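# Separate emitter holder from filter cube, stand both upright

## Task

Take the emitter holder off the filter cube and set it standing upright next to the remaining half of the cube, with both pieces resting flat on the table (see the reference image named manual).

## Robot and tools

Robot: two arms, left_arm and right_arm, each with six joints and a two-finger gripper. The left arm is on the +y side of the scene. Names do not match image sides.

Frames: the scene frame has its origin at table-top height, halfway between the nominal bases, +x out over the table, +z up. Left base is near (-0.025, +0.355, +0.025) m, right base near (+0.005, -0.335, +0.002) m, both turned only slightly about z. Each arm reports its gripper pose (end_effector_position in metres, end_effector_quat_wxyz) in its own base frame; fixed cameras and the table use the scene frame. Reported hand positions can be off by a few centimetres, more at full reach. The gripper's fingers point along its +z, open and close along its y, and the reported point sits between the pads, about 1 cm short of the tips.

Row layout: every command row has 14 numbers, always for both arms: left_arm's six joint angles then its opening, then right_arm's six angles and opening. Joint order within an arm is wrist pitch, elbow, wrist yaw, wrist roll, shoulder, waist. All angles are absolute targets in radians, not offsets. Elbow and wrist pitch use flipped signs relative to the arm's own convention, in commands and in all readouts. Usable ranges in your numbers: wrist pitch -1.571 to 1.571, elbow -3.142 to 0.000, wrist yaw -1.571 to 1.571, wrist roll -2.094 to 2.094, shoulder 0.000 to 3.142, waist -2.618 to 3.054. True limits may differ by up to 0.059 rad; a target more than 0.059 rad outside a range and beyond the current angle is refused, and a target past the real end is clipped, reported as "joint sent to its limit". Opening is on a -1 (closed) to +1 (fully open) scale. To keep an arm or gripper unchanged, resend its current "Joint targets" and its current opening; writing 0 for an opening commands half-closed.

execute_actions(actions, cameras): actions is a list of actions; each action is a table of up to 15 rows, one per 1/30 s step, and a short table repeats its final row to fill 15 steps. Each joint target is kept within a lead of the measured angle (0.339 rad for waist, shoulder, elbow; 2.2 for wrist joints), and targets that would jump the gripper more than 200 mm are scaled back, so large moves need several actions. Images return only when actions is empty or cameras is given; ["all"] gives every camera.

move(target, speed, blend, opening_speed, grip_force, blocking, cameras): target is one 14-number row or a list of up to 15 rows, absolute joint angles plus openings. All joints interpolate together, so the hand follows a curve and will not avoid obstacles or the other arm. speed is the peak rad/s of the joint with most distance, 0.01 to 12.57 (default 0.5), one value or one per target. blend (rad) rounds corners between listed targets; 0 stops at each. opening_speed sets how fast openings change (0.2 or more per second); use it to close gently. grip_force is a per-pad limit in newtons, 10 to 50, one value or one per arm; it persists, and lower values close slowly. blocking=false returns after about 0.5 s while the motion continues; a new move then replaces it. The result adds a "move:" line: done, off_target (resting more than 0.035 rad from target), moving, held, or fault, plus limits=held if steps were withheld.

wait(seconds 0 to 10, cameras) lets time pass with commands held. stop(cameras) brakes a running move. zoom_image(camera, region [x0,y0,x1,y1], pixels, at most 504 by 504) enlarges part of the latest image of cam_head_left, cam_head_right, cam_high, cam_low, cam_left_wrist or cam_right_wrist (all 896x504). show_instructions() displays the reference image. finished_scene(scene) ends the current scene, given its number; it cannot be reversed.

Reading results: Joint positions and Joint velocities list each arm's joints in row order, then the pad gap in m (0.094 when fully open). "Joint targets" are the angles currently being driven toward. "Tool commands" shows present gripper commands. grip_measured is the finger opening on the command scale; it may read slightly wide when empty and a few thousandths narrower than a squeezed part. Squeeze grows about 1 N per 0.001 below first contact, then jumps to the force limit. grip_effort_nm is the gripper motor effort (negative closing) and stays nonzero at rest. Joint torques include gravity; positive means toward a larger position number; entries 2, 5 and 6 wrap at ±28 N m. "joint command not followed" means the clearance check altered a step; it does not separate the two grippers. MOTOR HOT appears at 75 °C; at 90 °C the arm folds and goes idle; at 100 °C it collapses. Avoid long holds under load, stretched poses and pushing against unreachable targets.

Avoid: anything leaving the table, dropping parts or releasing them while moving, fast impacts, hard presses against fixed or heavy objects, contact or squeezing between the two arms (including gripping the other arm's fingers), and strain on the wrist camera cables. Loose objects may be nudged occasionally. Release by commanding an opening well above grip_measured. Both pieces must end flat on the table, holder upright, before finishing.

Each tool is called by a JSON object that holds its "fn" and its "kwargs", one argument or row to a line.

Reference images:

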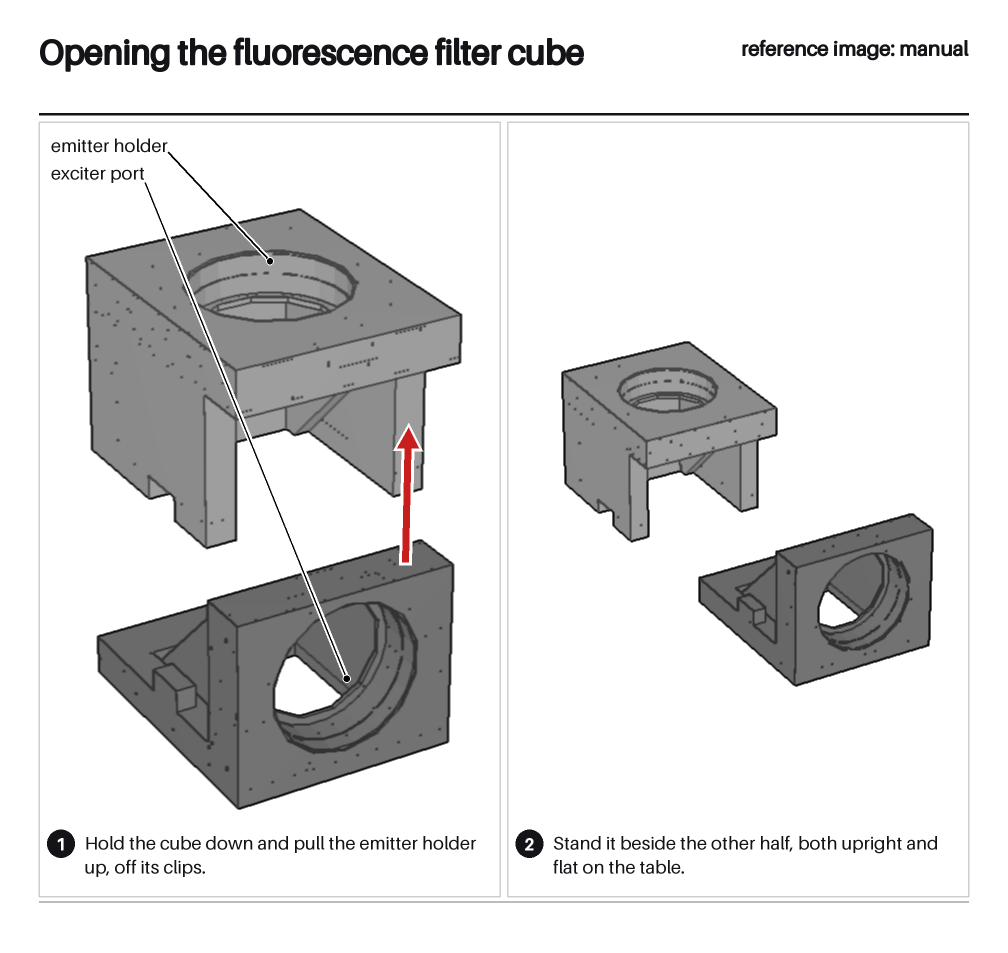

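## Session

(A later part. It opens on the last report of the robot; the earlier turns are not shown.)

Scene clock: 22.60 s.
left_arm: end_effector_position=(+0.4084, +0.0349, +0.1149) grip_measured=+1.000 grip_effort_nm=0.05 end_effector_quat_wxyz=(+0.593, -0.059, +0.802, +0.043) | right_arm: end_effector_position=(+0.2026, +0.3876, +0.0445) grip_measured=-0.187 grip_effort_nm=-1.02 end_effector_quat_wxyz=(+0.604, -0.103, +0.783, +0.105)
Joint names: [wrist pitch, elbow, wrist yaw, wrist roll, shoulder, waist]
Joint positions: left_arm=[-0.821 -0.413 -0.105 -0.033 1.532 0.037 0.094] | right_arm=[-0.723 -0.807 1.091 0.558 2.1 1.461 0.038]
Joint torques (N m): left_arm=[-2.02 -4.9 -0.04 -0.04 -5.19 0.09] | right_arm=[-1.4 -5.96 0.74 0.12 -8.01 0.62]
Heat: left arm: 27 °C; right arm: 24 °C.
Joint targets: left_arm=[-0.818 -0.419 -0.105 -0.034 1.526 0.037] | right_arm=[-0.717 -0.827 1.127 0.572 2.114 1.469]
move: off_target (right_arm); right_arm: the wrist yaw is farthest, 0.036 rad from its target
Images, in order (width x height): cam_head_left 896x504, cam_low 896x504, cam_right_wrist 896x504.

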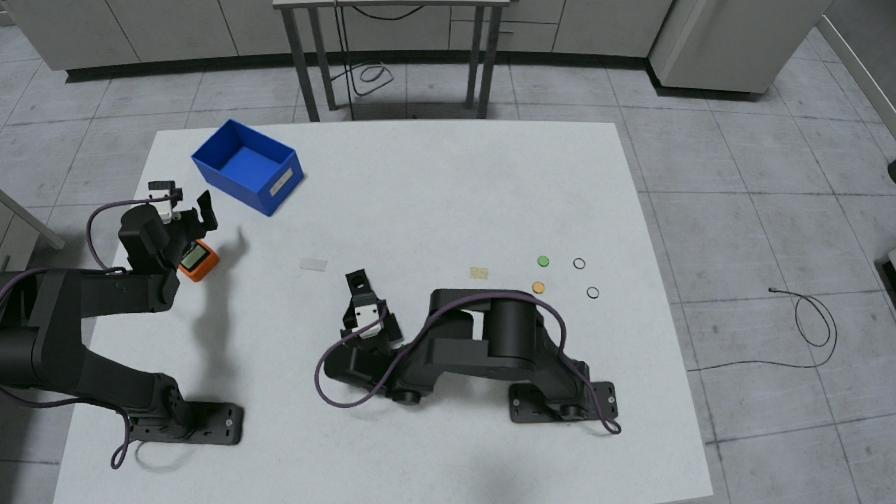

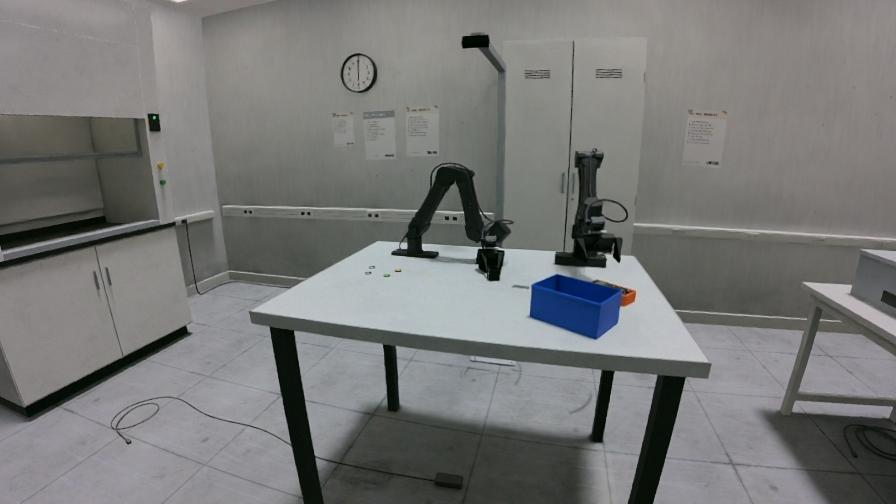

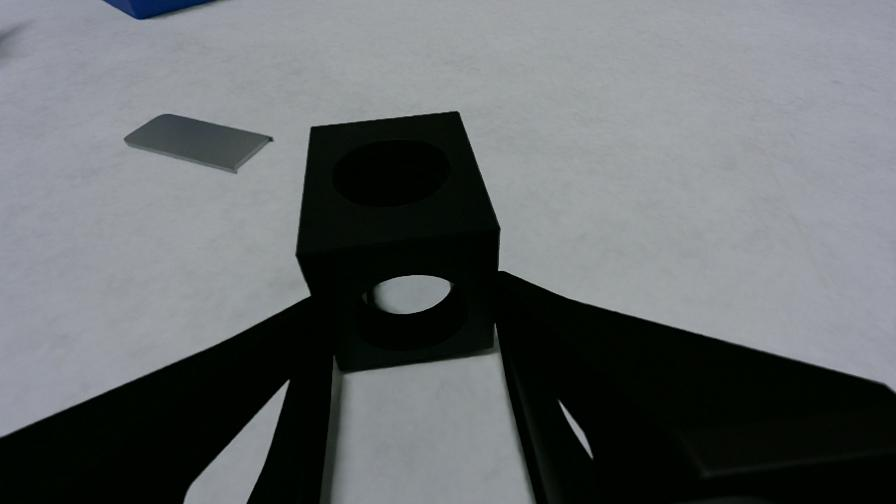

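{"fn": "move", "kwargs": {
  "target": [1.426,-1.929,0,-1.144,2.053,-0.874,1,-0.717,-0.827,1.127,0.572,2.114,1.469,-0.6],
  "speed": 0.8,
  "cameras": ["cam_right_wrist","cam_low","cam_head_left","cam_left_wrist","cam_high"]
}}

{"fn": "zoom_image", "kwargs": {
  "camera": "cam_head_left",
  "region": [300, 220, 420, 340]
}}

Scene clock: 27.47 s.
left_arm: end_effector_position=(+0.2537, -0.3042, +0.1341) grip_measured=+1.000 grip_effort_nm=0.05 end_effector_quat_wxyz=(+0.008, -0.129, +0.991, -0.016) | right_arm: end_effector_position=(+0.2026, +0.3876, +0.0444) grip_measured=-0.187 grip_effort_nm=-1.02 end_effector_quat_wxyz=(+0.604, -0.103, +0.784, +0.105)
Joint names: [wrist pitch, elbow, wrist yaw, wrist roll, shoulder, waist]
Joint positions: left_arm=[1.411 -1.905 0.003 -1.136 2.029 -0.877 0.094] | right_arm=[-0.723 -0.807 1.091 0.558 2.1 1.461 0.038]
Joint torques (N m): left_arm=[-0.4 -6.86 -0.06 -0.09 -7.9 0.23] | right_arm=[-1.4 -6 0.74 0.11 -8.05 0.61]
Heat: left arm: 27 °C; right arm: 24 °C.
Joint targets: left_arm=[1.426 -1.929 0.000 -1.144 2.053 -0.874] | right_arm=[-0.717 -0.827 1.127 0.572 2.114 1.469]
move: off_target (right_arm); right_arm: the wrist yaw is farthest, 0.036 rad from its target
Images, in order (width x height): cam_head_left 896x504, cam_high 896x504, cam_low 896x504, cam_left_wrist 896x504, cam_right_wrist 896x504.

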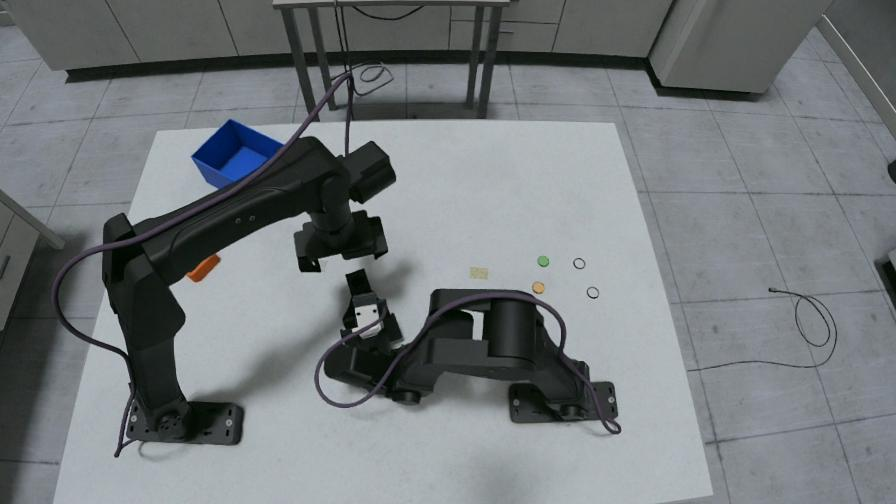

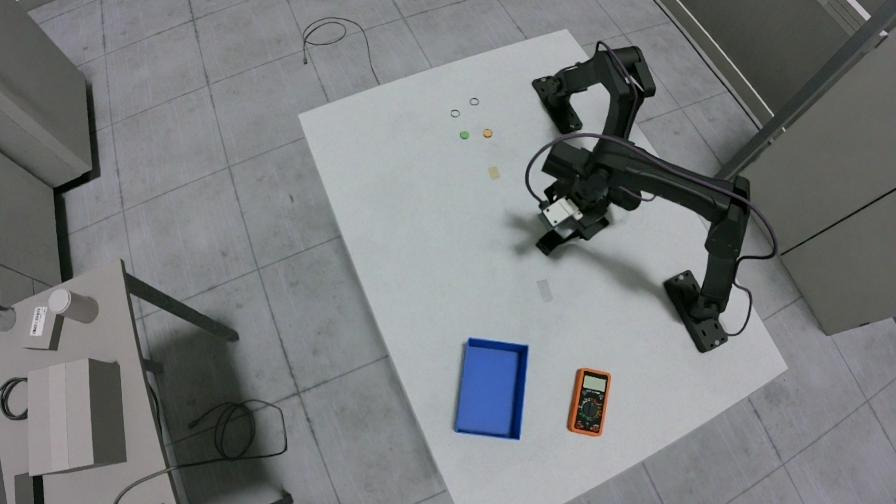

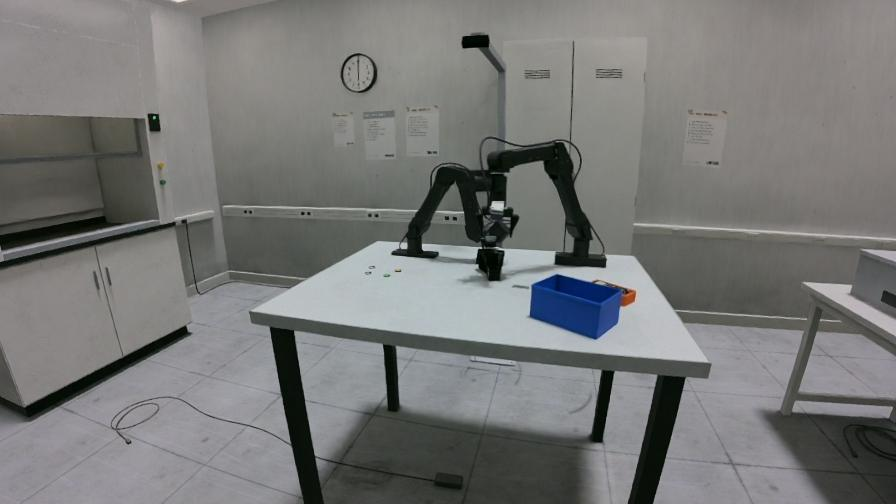

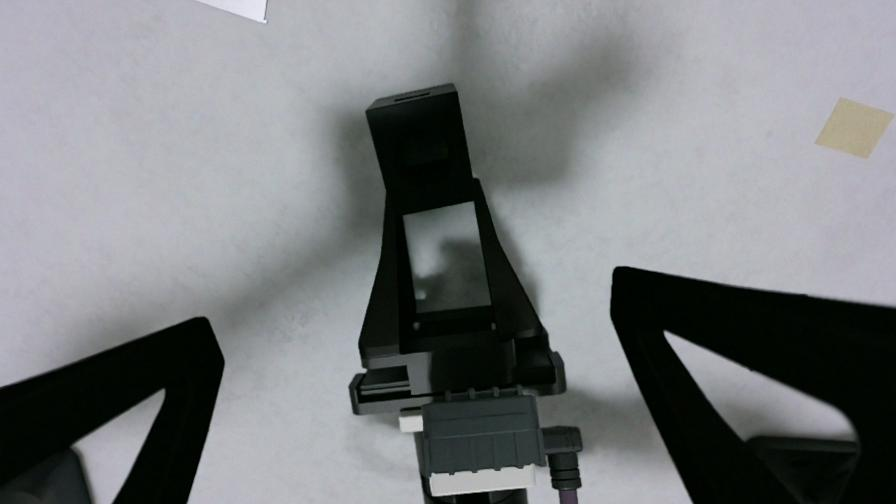

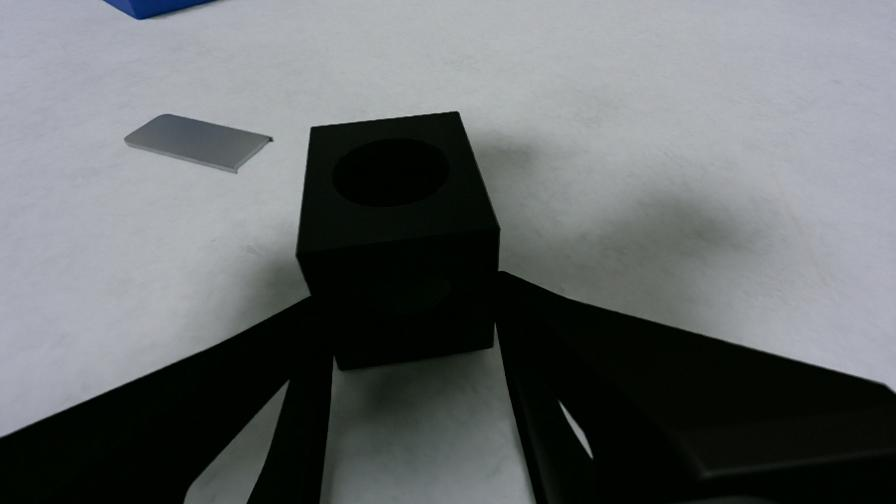

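Scaled by 4.200 from the camera's 896x504 image, which has a finer 1280x720 frame.

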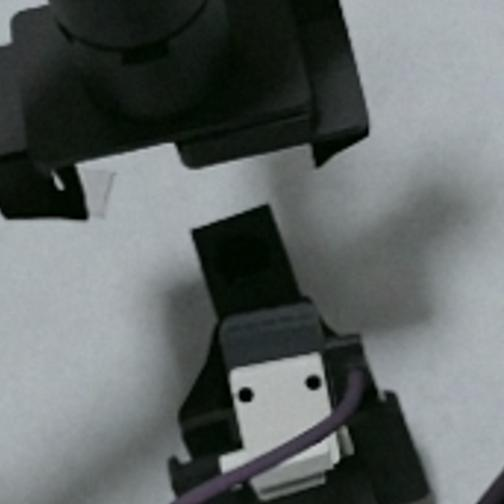

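{"fn": "move", "kwargs": {
  "target": [1.075,-1.625,0,-1.196,2.10,-0.855,1,-0.717,-0.827,1.127,0.572,2.114,1.469,-0.6],
  "speed": 0.4,
  "cameras": ["cam_right_wrist","cam_head_left","cam_left_wrist"]
}}

{"fn": "zoom_image", "kwargs": {
  "camera": "cam_head_left",
  "region": [300, 220, 420, 340]
}}

Scene clock: 31.23 s.
left_arm: end_effector_position=(+0.2630, -0.3062, +0.0462) grip_measured=+1.000 grip_effort_nm=0.05 end_effector_quat_wxyz=(+0.007, -0.162, +0.987, -0.014) | right_arm: end_effector_position=(+0.2026, +0.3876, +0.0444) grip_measured=-0.187 grip_effort_nm=-1.02 end_effector_quat_wxyz=(+0.604, -0.103, +0.784, +0.105)
Joint names: [wrist pitch, elbow, wrist yaw, wrist roll, shoulder, waist]
Joint positions: left_arm=[1.09 -1.633 0.003 -1.188 2.082 -0.862 0.094] | right_arm=[-0.723 -0.807 1.091 0.558 2.1 1.461 0.038]
Joint torques (N m): left_arm=[-0.7 -4.33 -0.07 -0.12 -8.68 0.66] | right_arm=[-1.39 -5.94 0.74 0.12 -8.05 0.54]
Heat: left arm: 26 °C; right arm: 24 °C.
Joint targets: left_arm=[1.075 -1.625 0.000 -1.196 2.100 -0.855] | right_arm=[-0.717 -0.827 1.127 0.572 2.114 1.469]
move: off_target (right_arm); right_arm: the wrist yaw is farthest, 0.036 rad from its target
Images, in order (width x height): cam_head_left 896x504, cam_left_wrist 896x504, cam_right_wrist 896x504.

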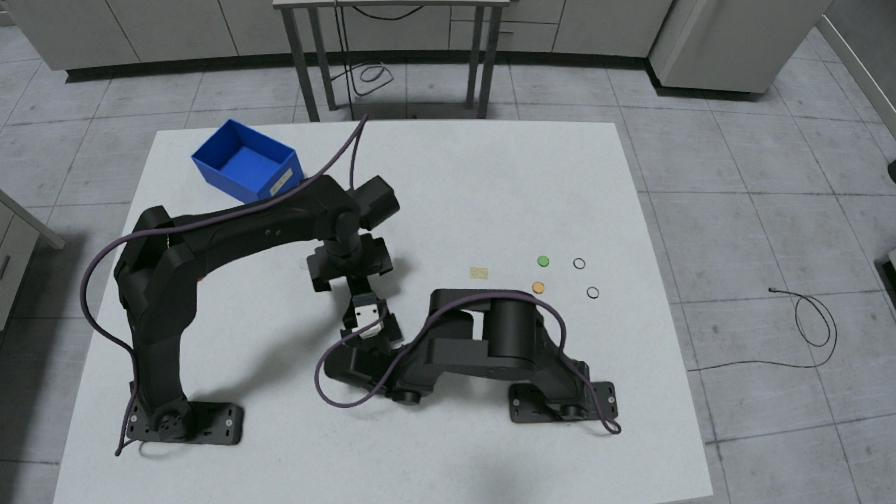

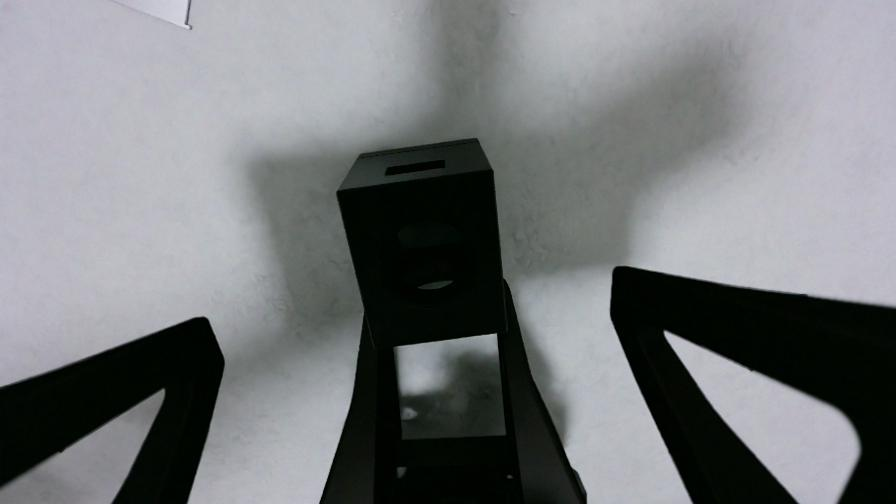

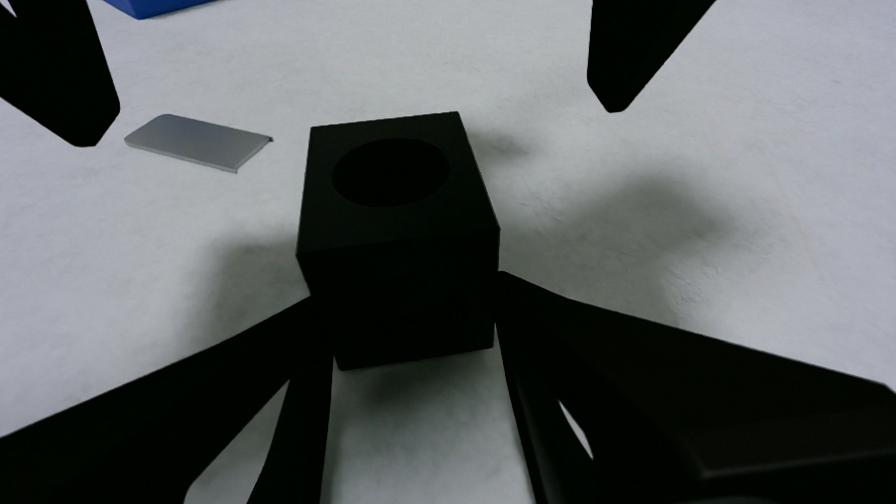

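Scaled by 4.200 from the camera's 896x504 image, which has a finer 1280x720 frame.

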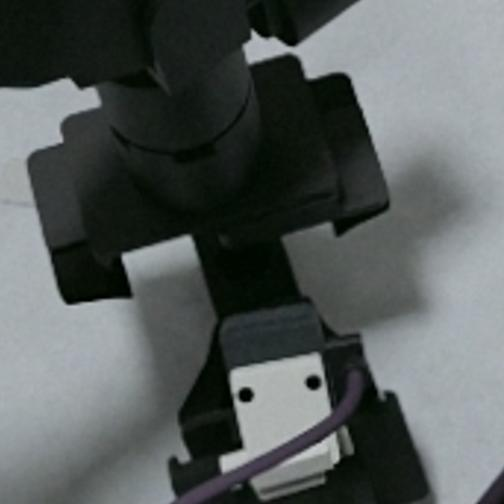

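{"fn": "move", "kwargs": {
  "target": [0.98,-1.586,0,-1.205,2.156,-0.875,1,-0.717,-0.827,1.127,0.572,2.114,1.469,-0.6],
  "speed": 0.15,
  "cameras": ["cam_right_wrist","cam_left_wrist"]
}}

Scene clock: 33.63 s.
left_arm: end_effector_position=(+0.2665, -0.3134, +0.0178) grip_measured=+1.000 grip_effort_nm=0.05 end_effector_quat_wxyz=(+0.008, -0.164, +0.986, -0.017) | right_arm: end_effector_position=(+0.2026, +0.3876, +0.0444) grip_measured=-0.187 grip_effort_nm=-1.02 end_effector_quat_wxyz=(+0.604, -0.103, +0.784, +0.105)
Joint names: [wrist pitch, elbow, wrist yaw, wrist roll, shoulder, waist]
Joint positions: left_arm=[0.995 -1.596 0.003 -1.198 2.133 -0.867 0.094] | right_arm=[-0.723 -0.807 1.091 0.558 2.1 1.461 0.038]
Joint torques (N m): left_arm=[-0.69 -4.01 -0.07 -0.11 -8.58 -0.65] | right_arm=[-1.38 -5.96 0.74 0.14 -8.02 0.61]
Heat: left arm: 26 °C; right arm: 24 °C.
Joint targets: left_arm=[0.980 -1.586 0.000 -1.205 2.156 -0.875] | right_arm=[-0.717 -0.827 1.127 0.572 2.114 1.469]
move: off_target (right_arm); right_arm: the wrist yaw is farthest, 0.036 rad from its target
Images, in order (width x height): cam_left_wrist 896x504, cam_right_wrist 896x504.

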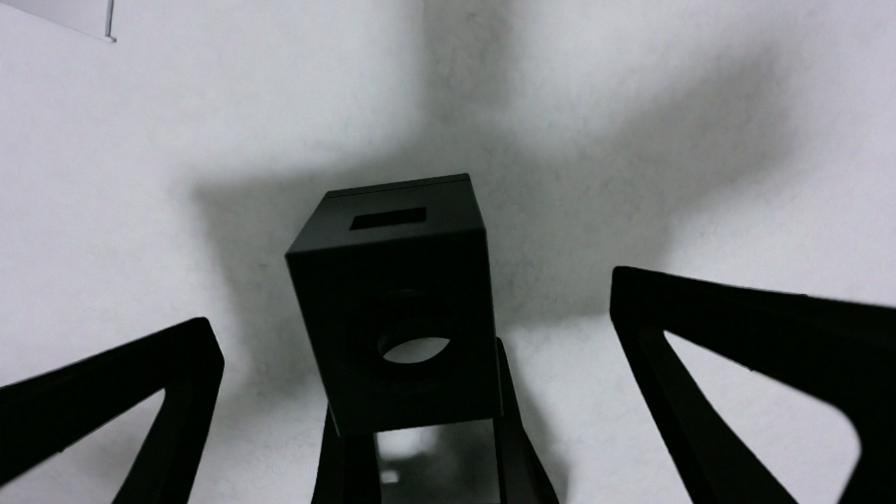

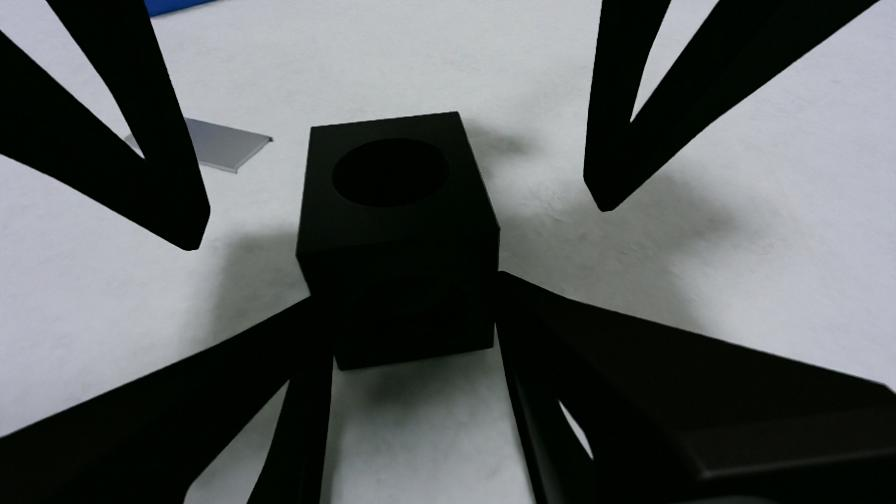

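{"fn": "move", "kwargs": {
  "target": [
    [0.946,-1.566,0,-1.205,2.170,-0.875,1,-0.717,-0.827,1.127,0.572,2.114,1.469,-0.6],
    [0.946,-1.566,0,-1.205,2.170,-0.875,-0.5,-0.717,-0.827,1.127,0.572,2.114,1.469,-0.6]
  ],
  "speed": 0.15,
  "opening_speed": 0.6,
  "cameras": ["cam_right_wrist","cam_left_wrist"]
}}

Scene clock: 37.97 s.
left_arm: end_effector_position=(+0.2670, -0.3139, +0.0081) grip_measured=-0.180 grip_effort_nm=-0.98 end_effector_quat_wxyz=(+0.009, -0.165, +0.986, -0.018) | right_arm: end_effector_position=(+0.2030, +0.3863, +0.0443) grip_measured=-0.187 grip_effort_nm=-1.02 end_effector_quat_wxyz=(+0.604, -0.102, +0.783, +0.102)
Joint names: [wrist pitch, elbow, wrist yaw, wrist roll, shoulder, waist]
Joint positions: left_arm=[0.961 -1.576 0.003 -1.199 2.146 -0.867 0.039] | right_arm=[-0.717 -0.807 1.097 0.562 2.1 1.461 0.038]
Joint torques (N m): left_arm=[-0.72 -3.97 -0.07 -0.09 -8.64 -0.65] | right_arm=[-1.44 -5.91 0.67 0.09 -8.06 0.58]
Heat: left arm: 26 °C; right arm: 25 °C.
Joint targets: left_arm=[0.946 -1.566 0.000 -1.205 2.170 -0.875] | right_arm=[-0.717 -0.827 1.127 0.572 2.114 1.469]
move: done
Images, in order (width x height): cam_left_wrist 896x504, cam_right_wrist 896x504.

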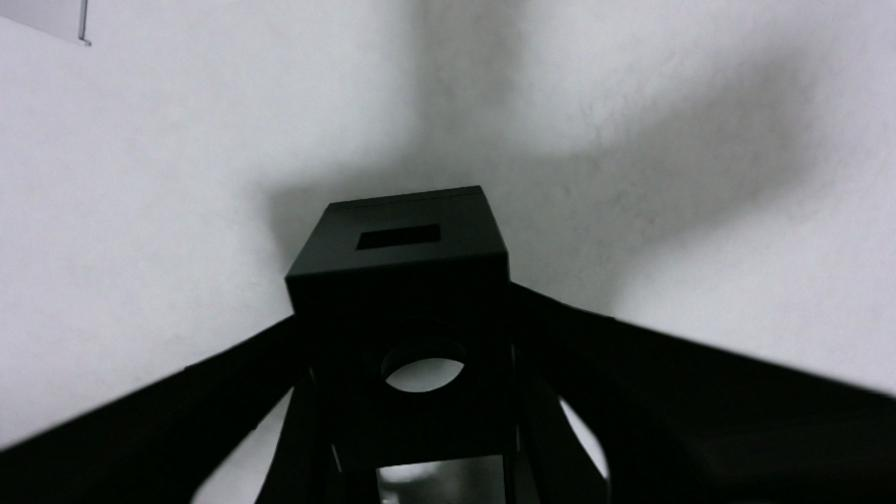

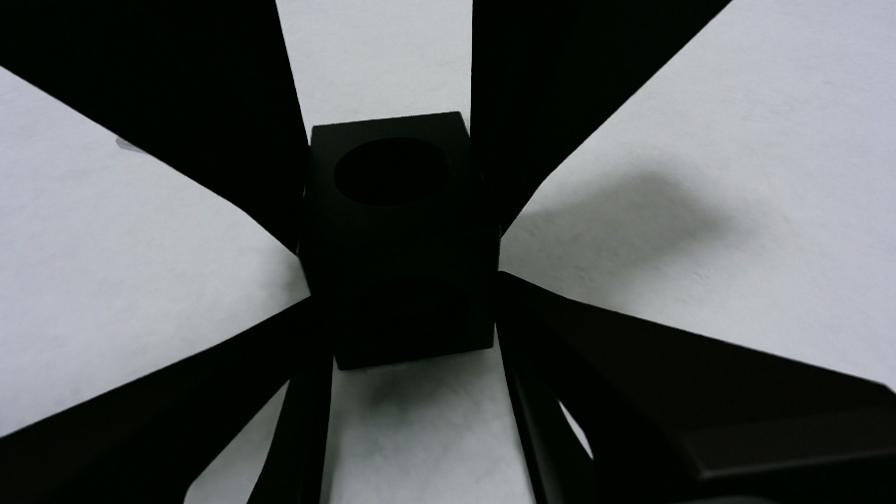

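{"fn": "move", "kwargs": {
  "target": [
    [1.055,-1.638,0,-1.205,2.137,-0.875,-0.5,-0.717,-0.827,1.127,0.572,2.114,1.469,-0.6],
    [1.235,-1.79,0,-1.205,2.105,-0.875,-0.5,-0.717,-0.827,1.127,0.572,2.114,1.469,-0.6]
  ],
  "speed": 0.12,
  "blend": 0.03,
  "cameras": ["cam_right_wrist","cam_left_wrist","cam_low"]
}}

{"fn": "zoom_image", "kwargs": {
  "camera": "cam_low",
  "region": [430, 220, 550, 300]
}}

Scene clock: 42.30 s.
left_arm: end_effector_position=(+0.2627, -0.3086, +0.0540) grip_measured=-0.181 grip_effort_nm=-0.97 end_effector_quat_wxyz=(-0.009, -0.164, +0.986, +0.013) | right_arm: end_effector_position=(+0.2013, +0.3931, +0.0511) grip_measured=-0.187 grip_effort_nm=-1.02 end_effector_quat_wxyz=(+0.610, -0.095, +0.779, +0.109)
Joint names: [wrist pitch, elbow, wrist yaw, wrist roll, shoulder, waist]
Joint positions: left_arm=[1.22 -1.764 0.002 -1.197 2.146 -0.867 0.038] | right_arm=[-0.722 -0.83 1.11 0.558 2.102 1.47 0.038]
Joint torques (N m): left_arm=[-0.24 -6.95 -0.05 -0.12 -13.44 -0.65] | right_arm=[-1.39 -3.82 0.52 0.14 -8.27 -0.16]
Heat: left arm: 25 °C; right arm: 25 °C.
Joint targets: left_arm=[1.235 -1.790 0.000 -1.205 2.105 -0.875] | right_arm=[-0.717 -0.827 1.127 0.572 2.114 1.469]
move: off_target (left_arm); left_arm: the shoulder is farthest, 0.041 rad from its target
Images, in order (width x height): cam_low 896x504, cam_left_wrist 896x504, cam_right_wrist 896x504.

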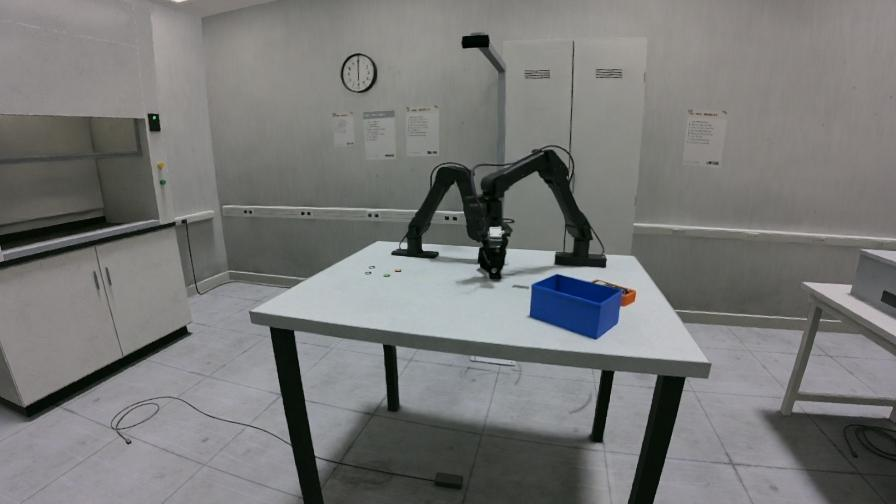

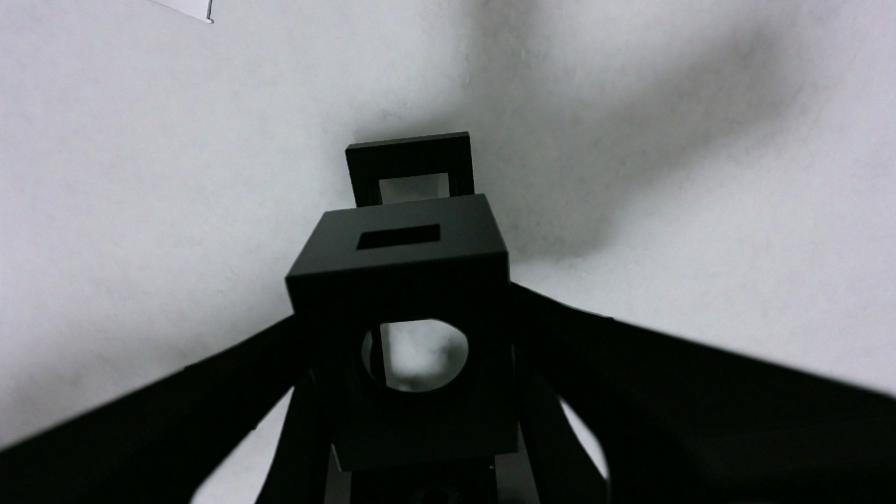

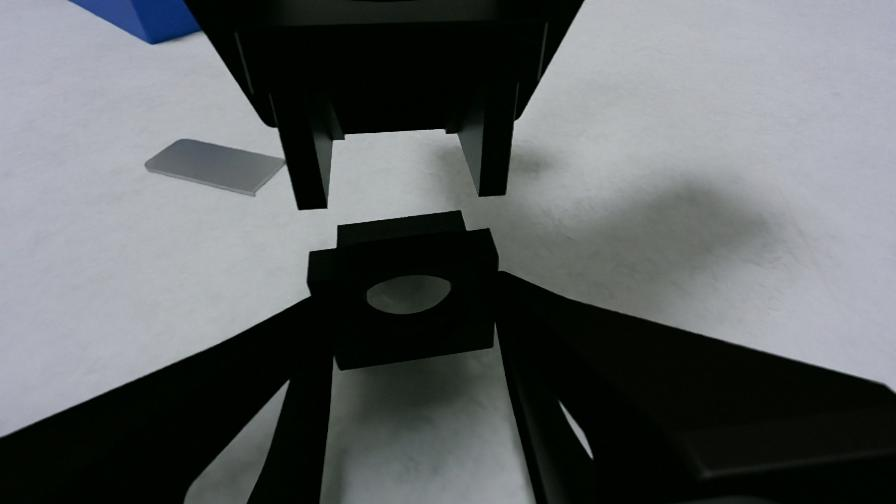

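Scaled by 4.200 from the camera's 896x504 image, which has a finer 1280x720 frame.

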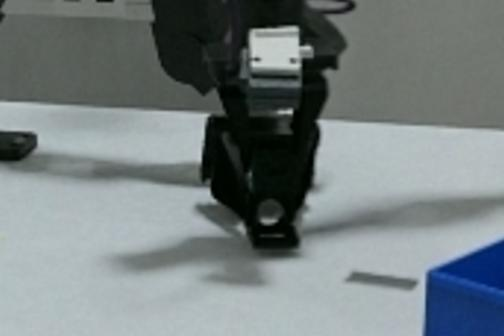

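{"fn": "move", "kwargs": {
  "target": [
    [1.345,-1.911,0,-1.205,2.063,-0.875,-0.5,-0.717,-0.827,1.127,0.572,2.114,1.469,-0.6],
    [1.345,-2.127,0,-1.205,2.30,-0.668,-0.5,-0.717,-0.827,1.127,0.572,2.114,1.469,-0.6]
  ],
  "speed": 0.3,
  "blend": 0.03,
  "cameras": ["cam_right_wrist","cam_left_wrist","cam_low","cam_head_left"]
}}

{"fn": "zoom_image", "kwargs": {
  "camera": "cam_low",
  "region": [430, 220, 550, 300]
}}

Scene clock: 44.60 s.
left_arm: end_effector_position=(+0.3598, -0.2832, +0.0833) grip_measured=-0.182 grip_effort_nm=-0.98 end_effector_quat_wxyz=(+0.014, -0.262, +0.965, -0.024) | right_arm: end_effector_position=(+0.2013, +0.3931, +0.0511) grip_measured=-0.187 grip_effort_nm=-1.02 end_effector_quat_wxyz=(+0.610, -0.095, +0.779, +0.109)
Joint names: [wrist pitch, elbow, wrist yaw, wrist roll, shoulder, waist]
Joint positions: left_arm=[1.333 -2.099 0.007 -1.198 2.281 -0.666 0.038] | right_arm=[-0.722 -0.83 1.11 0.558 2.102 1.47 0.038]
Joint torques (N m): left_arm=[-0.47 -7.23 -0.09 -0.12 -10.14 -0.1] | right_arm=[-1.41 -3.81 0.51 0.12 -8.29 -0.14]
Heat: left arm: 25 °C; right arm: 25 °C.
Joint targets: left_arm=[1.345 -2.127 0.000 -1.205 2.300 -0.668] | right_arm=[-0.717 -0.827 1.127 0.572 2.114 1.469]
move: done
Images, in order (width x height): cam_head_left 896x504, cam_low 896x504, cam_left_wrist 896x504, cam_right_wrist 896x504.

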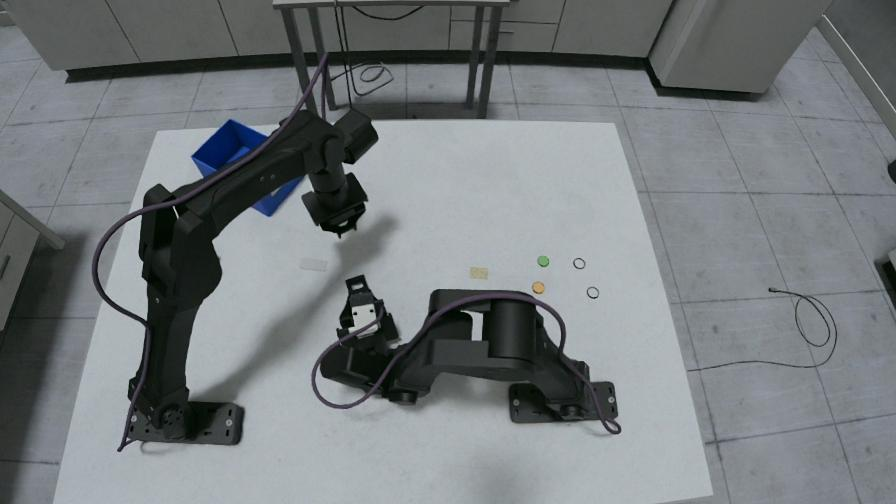

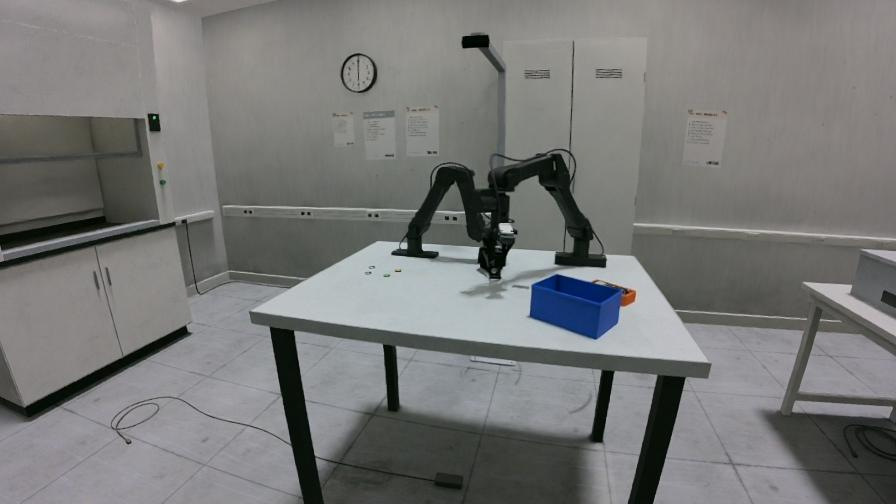

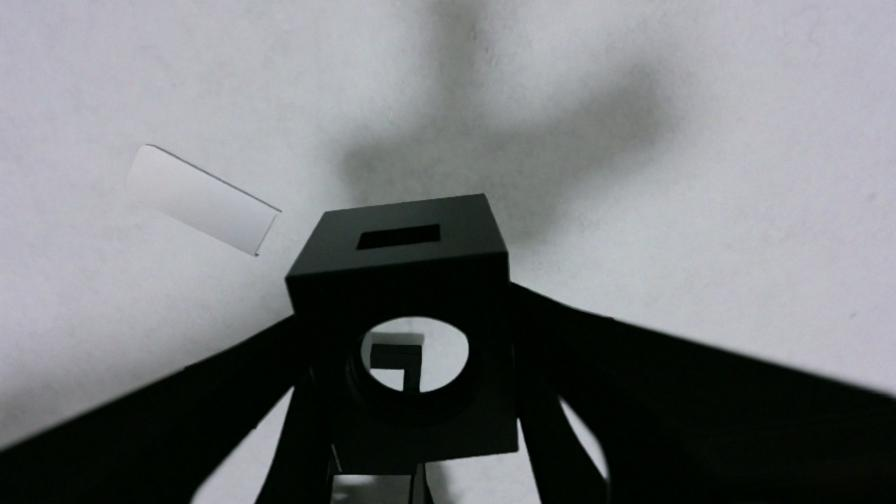

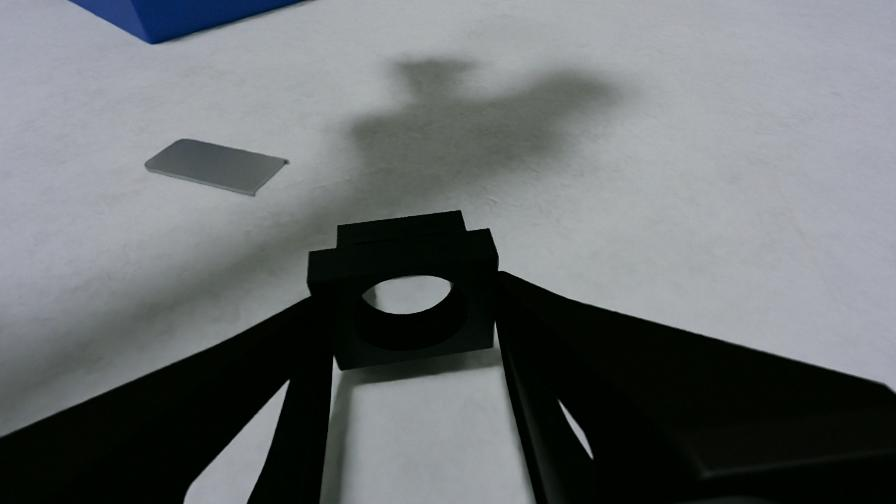

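Scaled by 4.200 from the camera's 896x504 image, which has a finer 1280x720 frame.

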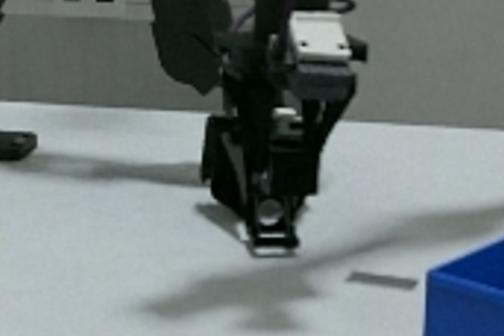

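{"fn": "move", "kwargs": {
  "target": [1.125,-1.914,0,-1.205,2.36,-0.668,-0.5,-0.745,-0.827,1.127,0.572,2.145,1.469,-0.6],
  "speed": 0.2,
  "cameras": ["cam_right_wrist","cam_low"]
}}

{"fn": "zoom_image", "kwargs": {
  "camera": "cam_low",
  "region": [430, 220, 550, 300]
}}

Scene clock: 46.93 s.
left_arm: end_effector_position=(+0.3571, -0.2810, +0.0127) grip_measured=-0.182 grip_effort_nm=-0.98 end_effector_quat_wxyz=(+0.001, -0.262, +0.965, -0.006) | right_arm: end_effector_position=(+0.2012, +0.3924, +0.0430) grip_measured=-0.187 grip_effort_nm=-1.02 end_effector_quat_wxyz=(+0.609, -0.099, +0.780, +0.105)
Joint names: [wrist pitch, elbow, wrist yaw, wrist roll, shoulder, waist]
Joint positions: left_arm=[1.14 -1.92 0.007 -1.198 2.34 -0.666 0.038] | right_arm=[-0.735 -0.83 1.11 0.558 2.127 1.47 0.038]
Joint torques (N m): left_arm=[-0.68 -4.42 -0.09 -0.12 -10.41 -0.1] | right_arm=[-1.55 -3.71 0.52 0.11 -7.82 -0.14]
Heat: left arm: 25 °C; right arm: 25 °C.
Joint targets: left_arm=[1.125 -1.914 0.000 -1.205 2.360 -0.668] | right_arm=[-0.745 -0.827 1.127 0.572 2.145 1.469]
move: done
Images, in order (width x height): cam_low 896x504, cam_right_wrist 896x504.

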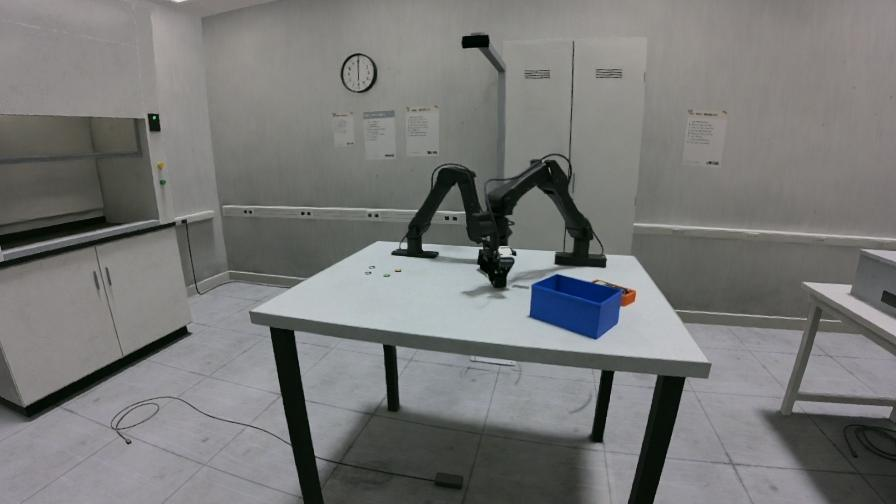

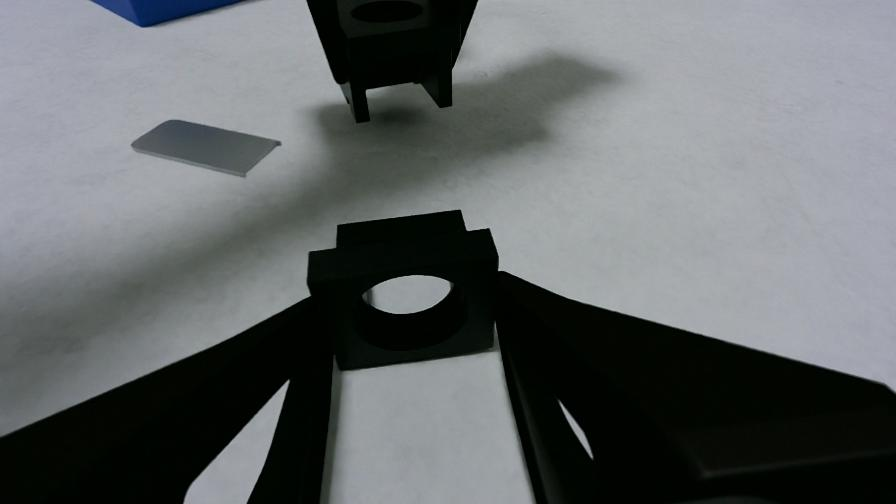

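Scaled by 4.200 from the camera's 896x504 image, which has a finer 1280x720 frame.

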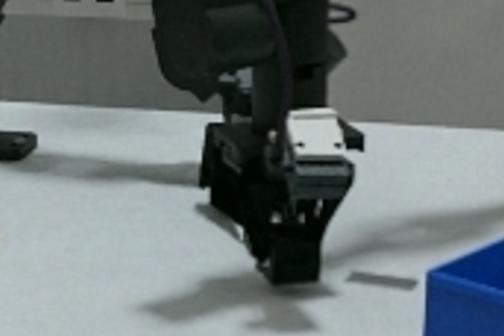

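{"fn": "move", "kwargs": {
  "target": [1.103,-1.894,0,-1.205,2.363,-0.668,-0.5,-0.753,-0.827,1.127,0.572,2.153,1.469,-0.6],
  "speed": 0.06
}}

{"fn": "move", "kwargs": {
  "target": [1.092,-1.884,0,-1.205,2.365,-0.668,-0.5,-0.753,-0.827,1.127,0.572,2.153,1.469,-0.6],
  "speed": 0.06,
  "cameras": ["cam_right_wrist"]
}}

{"fn": "zoom_image", "kwargs": {
  "camera": "cam_right_wrist",
  "region": [280, 0, 520, 180]
}}

Scene clock: 48.53 s.
left_arm: end_effector_position=(+0.3573, -0.2812, +0.0084) grip_measured=-0.182 grip_effort_nm=-0.98 end_effector_quat_wxyz=(+0.002, -0.262, +0.965, -0.008) | right_arm: end_effector_position=(+0.2014, +0.3927, +0.0427) grip_measured=-0.187 grip_effort_nm=-1.02 end_effector_quat_wxyz=(+0.610, -0.096, +0.779, +0.107)
Joint names: [wrist pitch, elbow, wrist yaw, wrist roll, shoulder, waist]
Joint positions: left_arm=[1.118 -1.903 0.007 -1.198 2.34 -0.666 0.038] | right_arm=[-0.748 -0.83 1.112 0.559 2.132 1.47 0.038]
Joint torques (N m): left_arm=[-0.71 -4.16 -0.09 -0.11 -10.17 -0.12] | right_arm=[-1.48 -3.66 0.49 0.12 -7.73 -0.12]
Heat: left arm: 25 °C; right arm: 25 °C.
Joint targets: left_arm=[1.103 -1.894 0.000 -1.205 2.363 -0.668] | right_arm=[-0.753 -0.827 1.127 0.572 2.153 1.469]
move: done

Scene clock: 49.30 s.
left_arm: end_effector_position=(+0.3571, -0.2810, +0.0060) grip_measured=-0.182 grip_effort_nm=-0.98 end_effector_quat_wxyz=(+0.002, -0.262, +0.965, -0.009) | right_arm: end_effector_position=(+0.2014, +0.3927, +0.0427) grip_measured=-0.187 grip_effort_nm=-1.02 end_effector_quat_wxyz=(+0.610, -0.096, +0.779, +0.107)
Joint names: [wrist pitch, elbow, wrist yaw, wrist roll, shoulder, waist]
Joint positions: left_arm=[1.107 -1.893 0.007 -1.198 2.34 -0.666 0.038] | right_arm=[-0.748 -0.83 1.112 0.559 2.132 1.47 0.038]
Joint torques (N m): left_arm=[-0.69 -4.22 -0.11 -0.11 -9.99 -0.13] | right_arm=[-1.5 -3.71 0.48 0.13 -7.66 -0.12]
Heat: left arm: 25 °C; right arm: 25 °C.
Joint targets: left_arm=[1.092 -1.884 0.000 -1.205 2.365 -0.668] | right_arm=[-0.753 -0.827 1.127 0.572 2.153 1.469]
move: done
Images, in order (width x height): cam_right_wrist 896x504.

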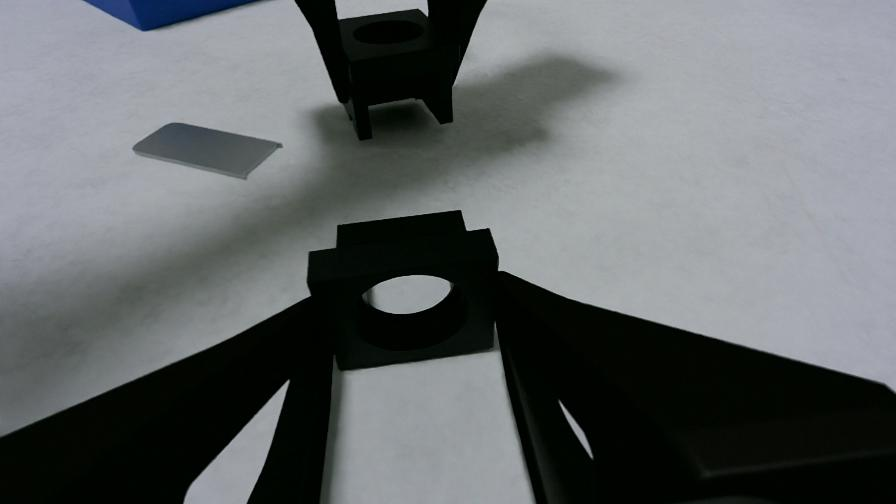

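Scaled by 2.100 from the camera's 896x504 image, which has a finer 1280x720 frame.

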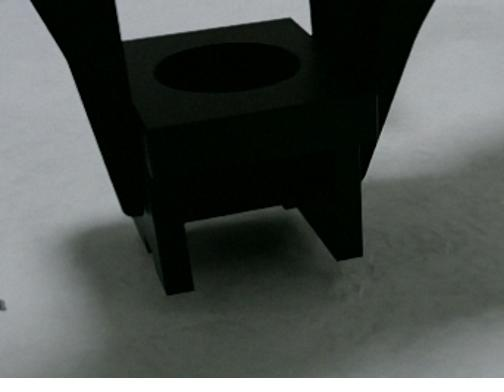

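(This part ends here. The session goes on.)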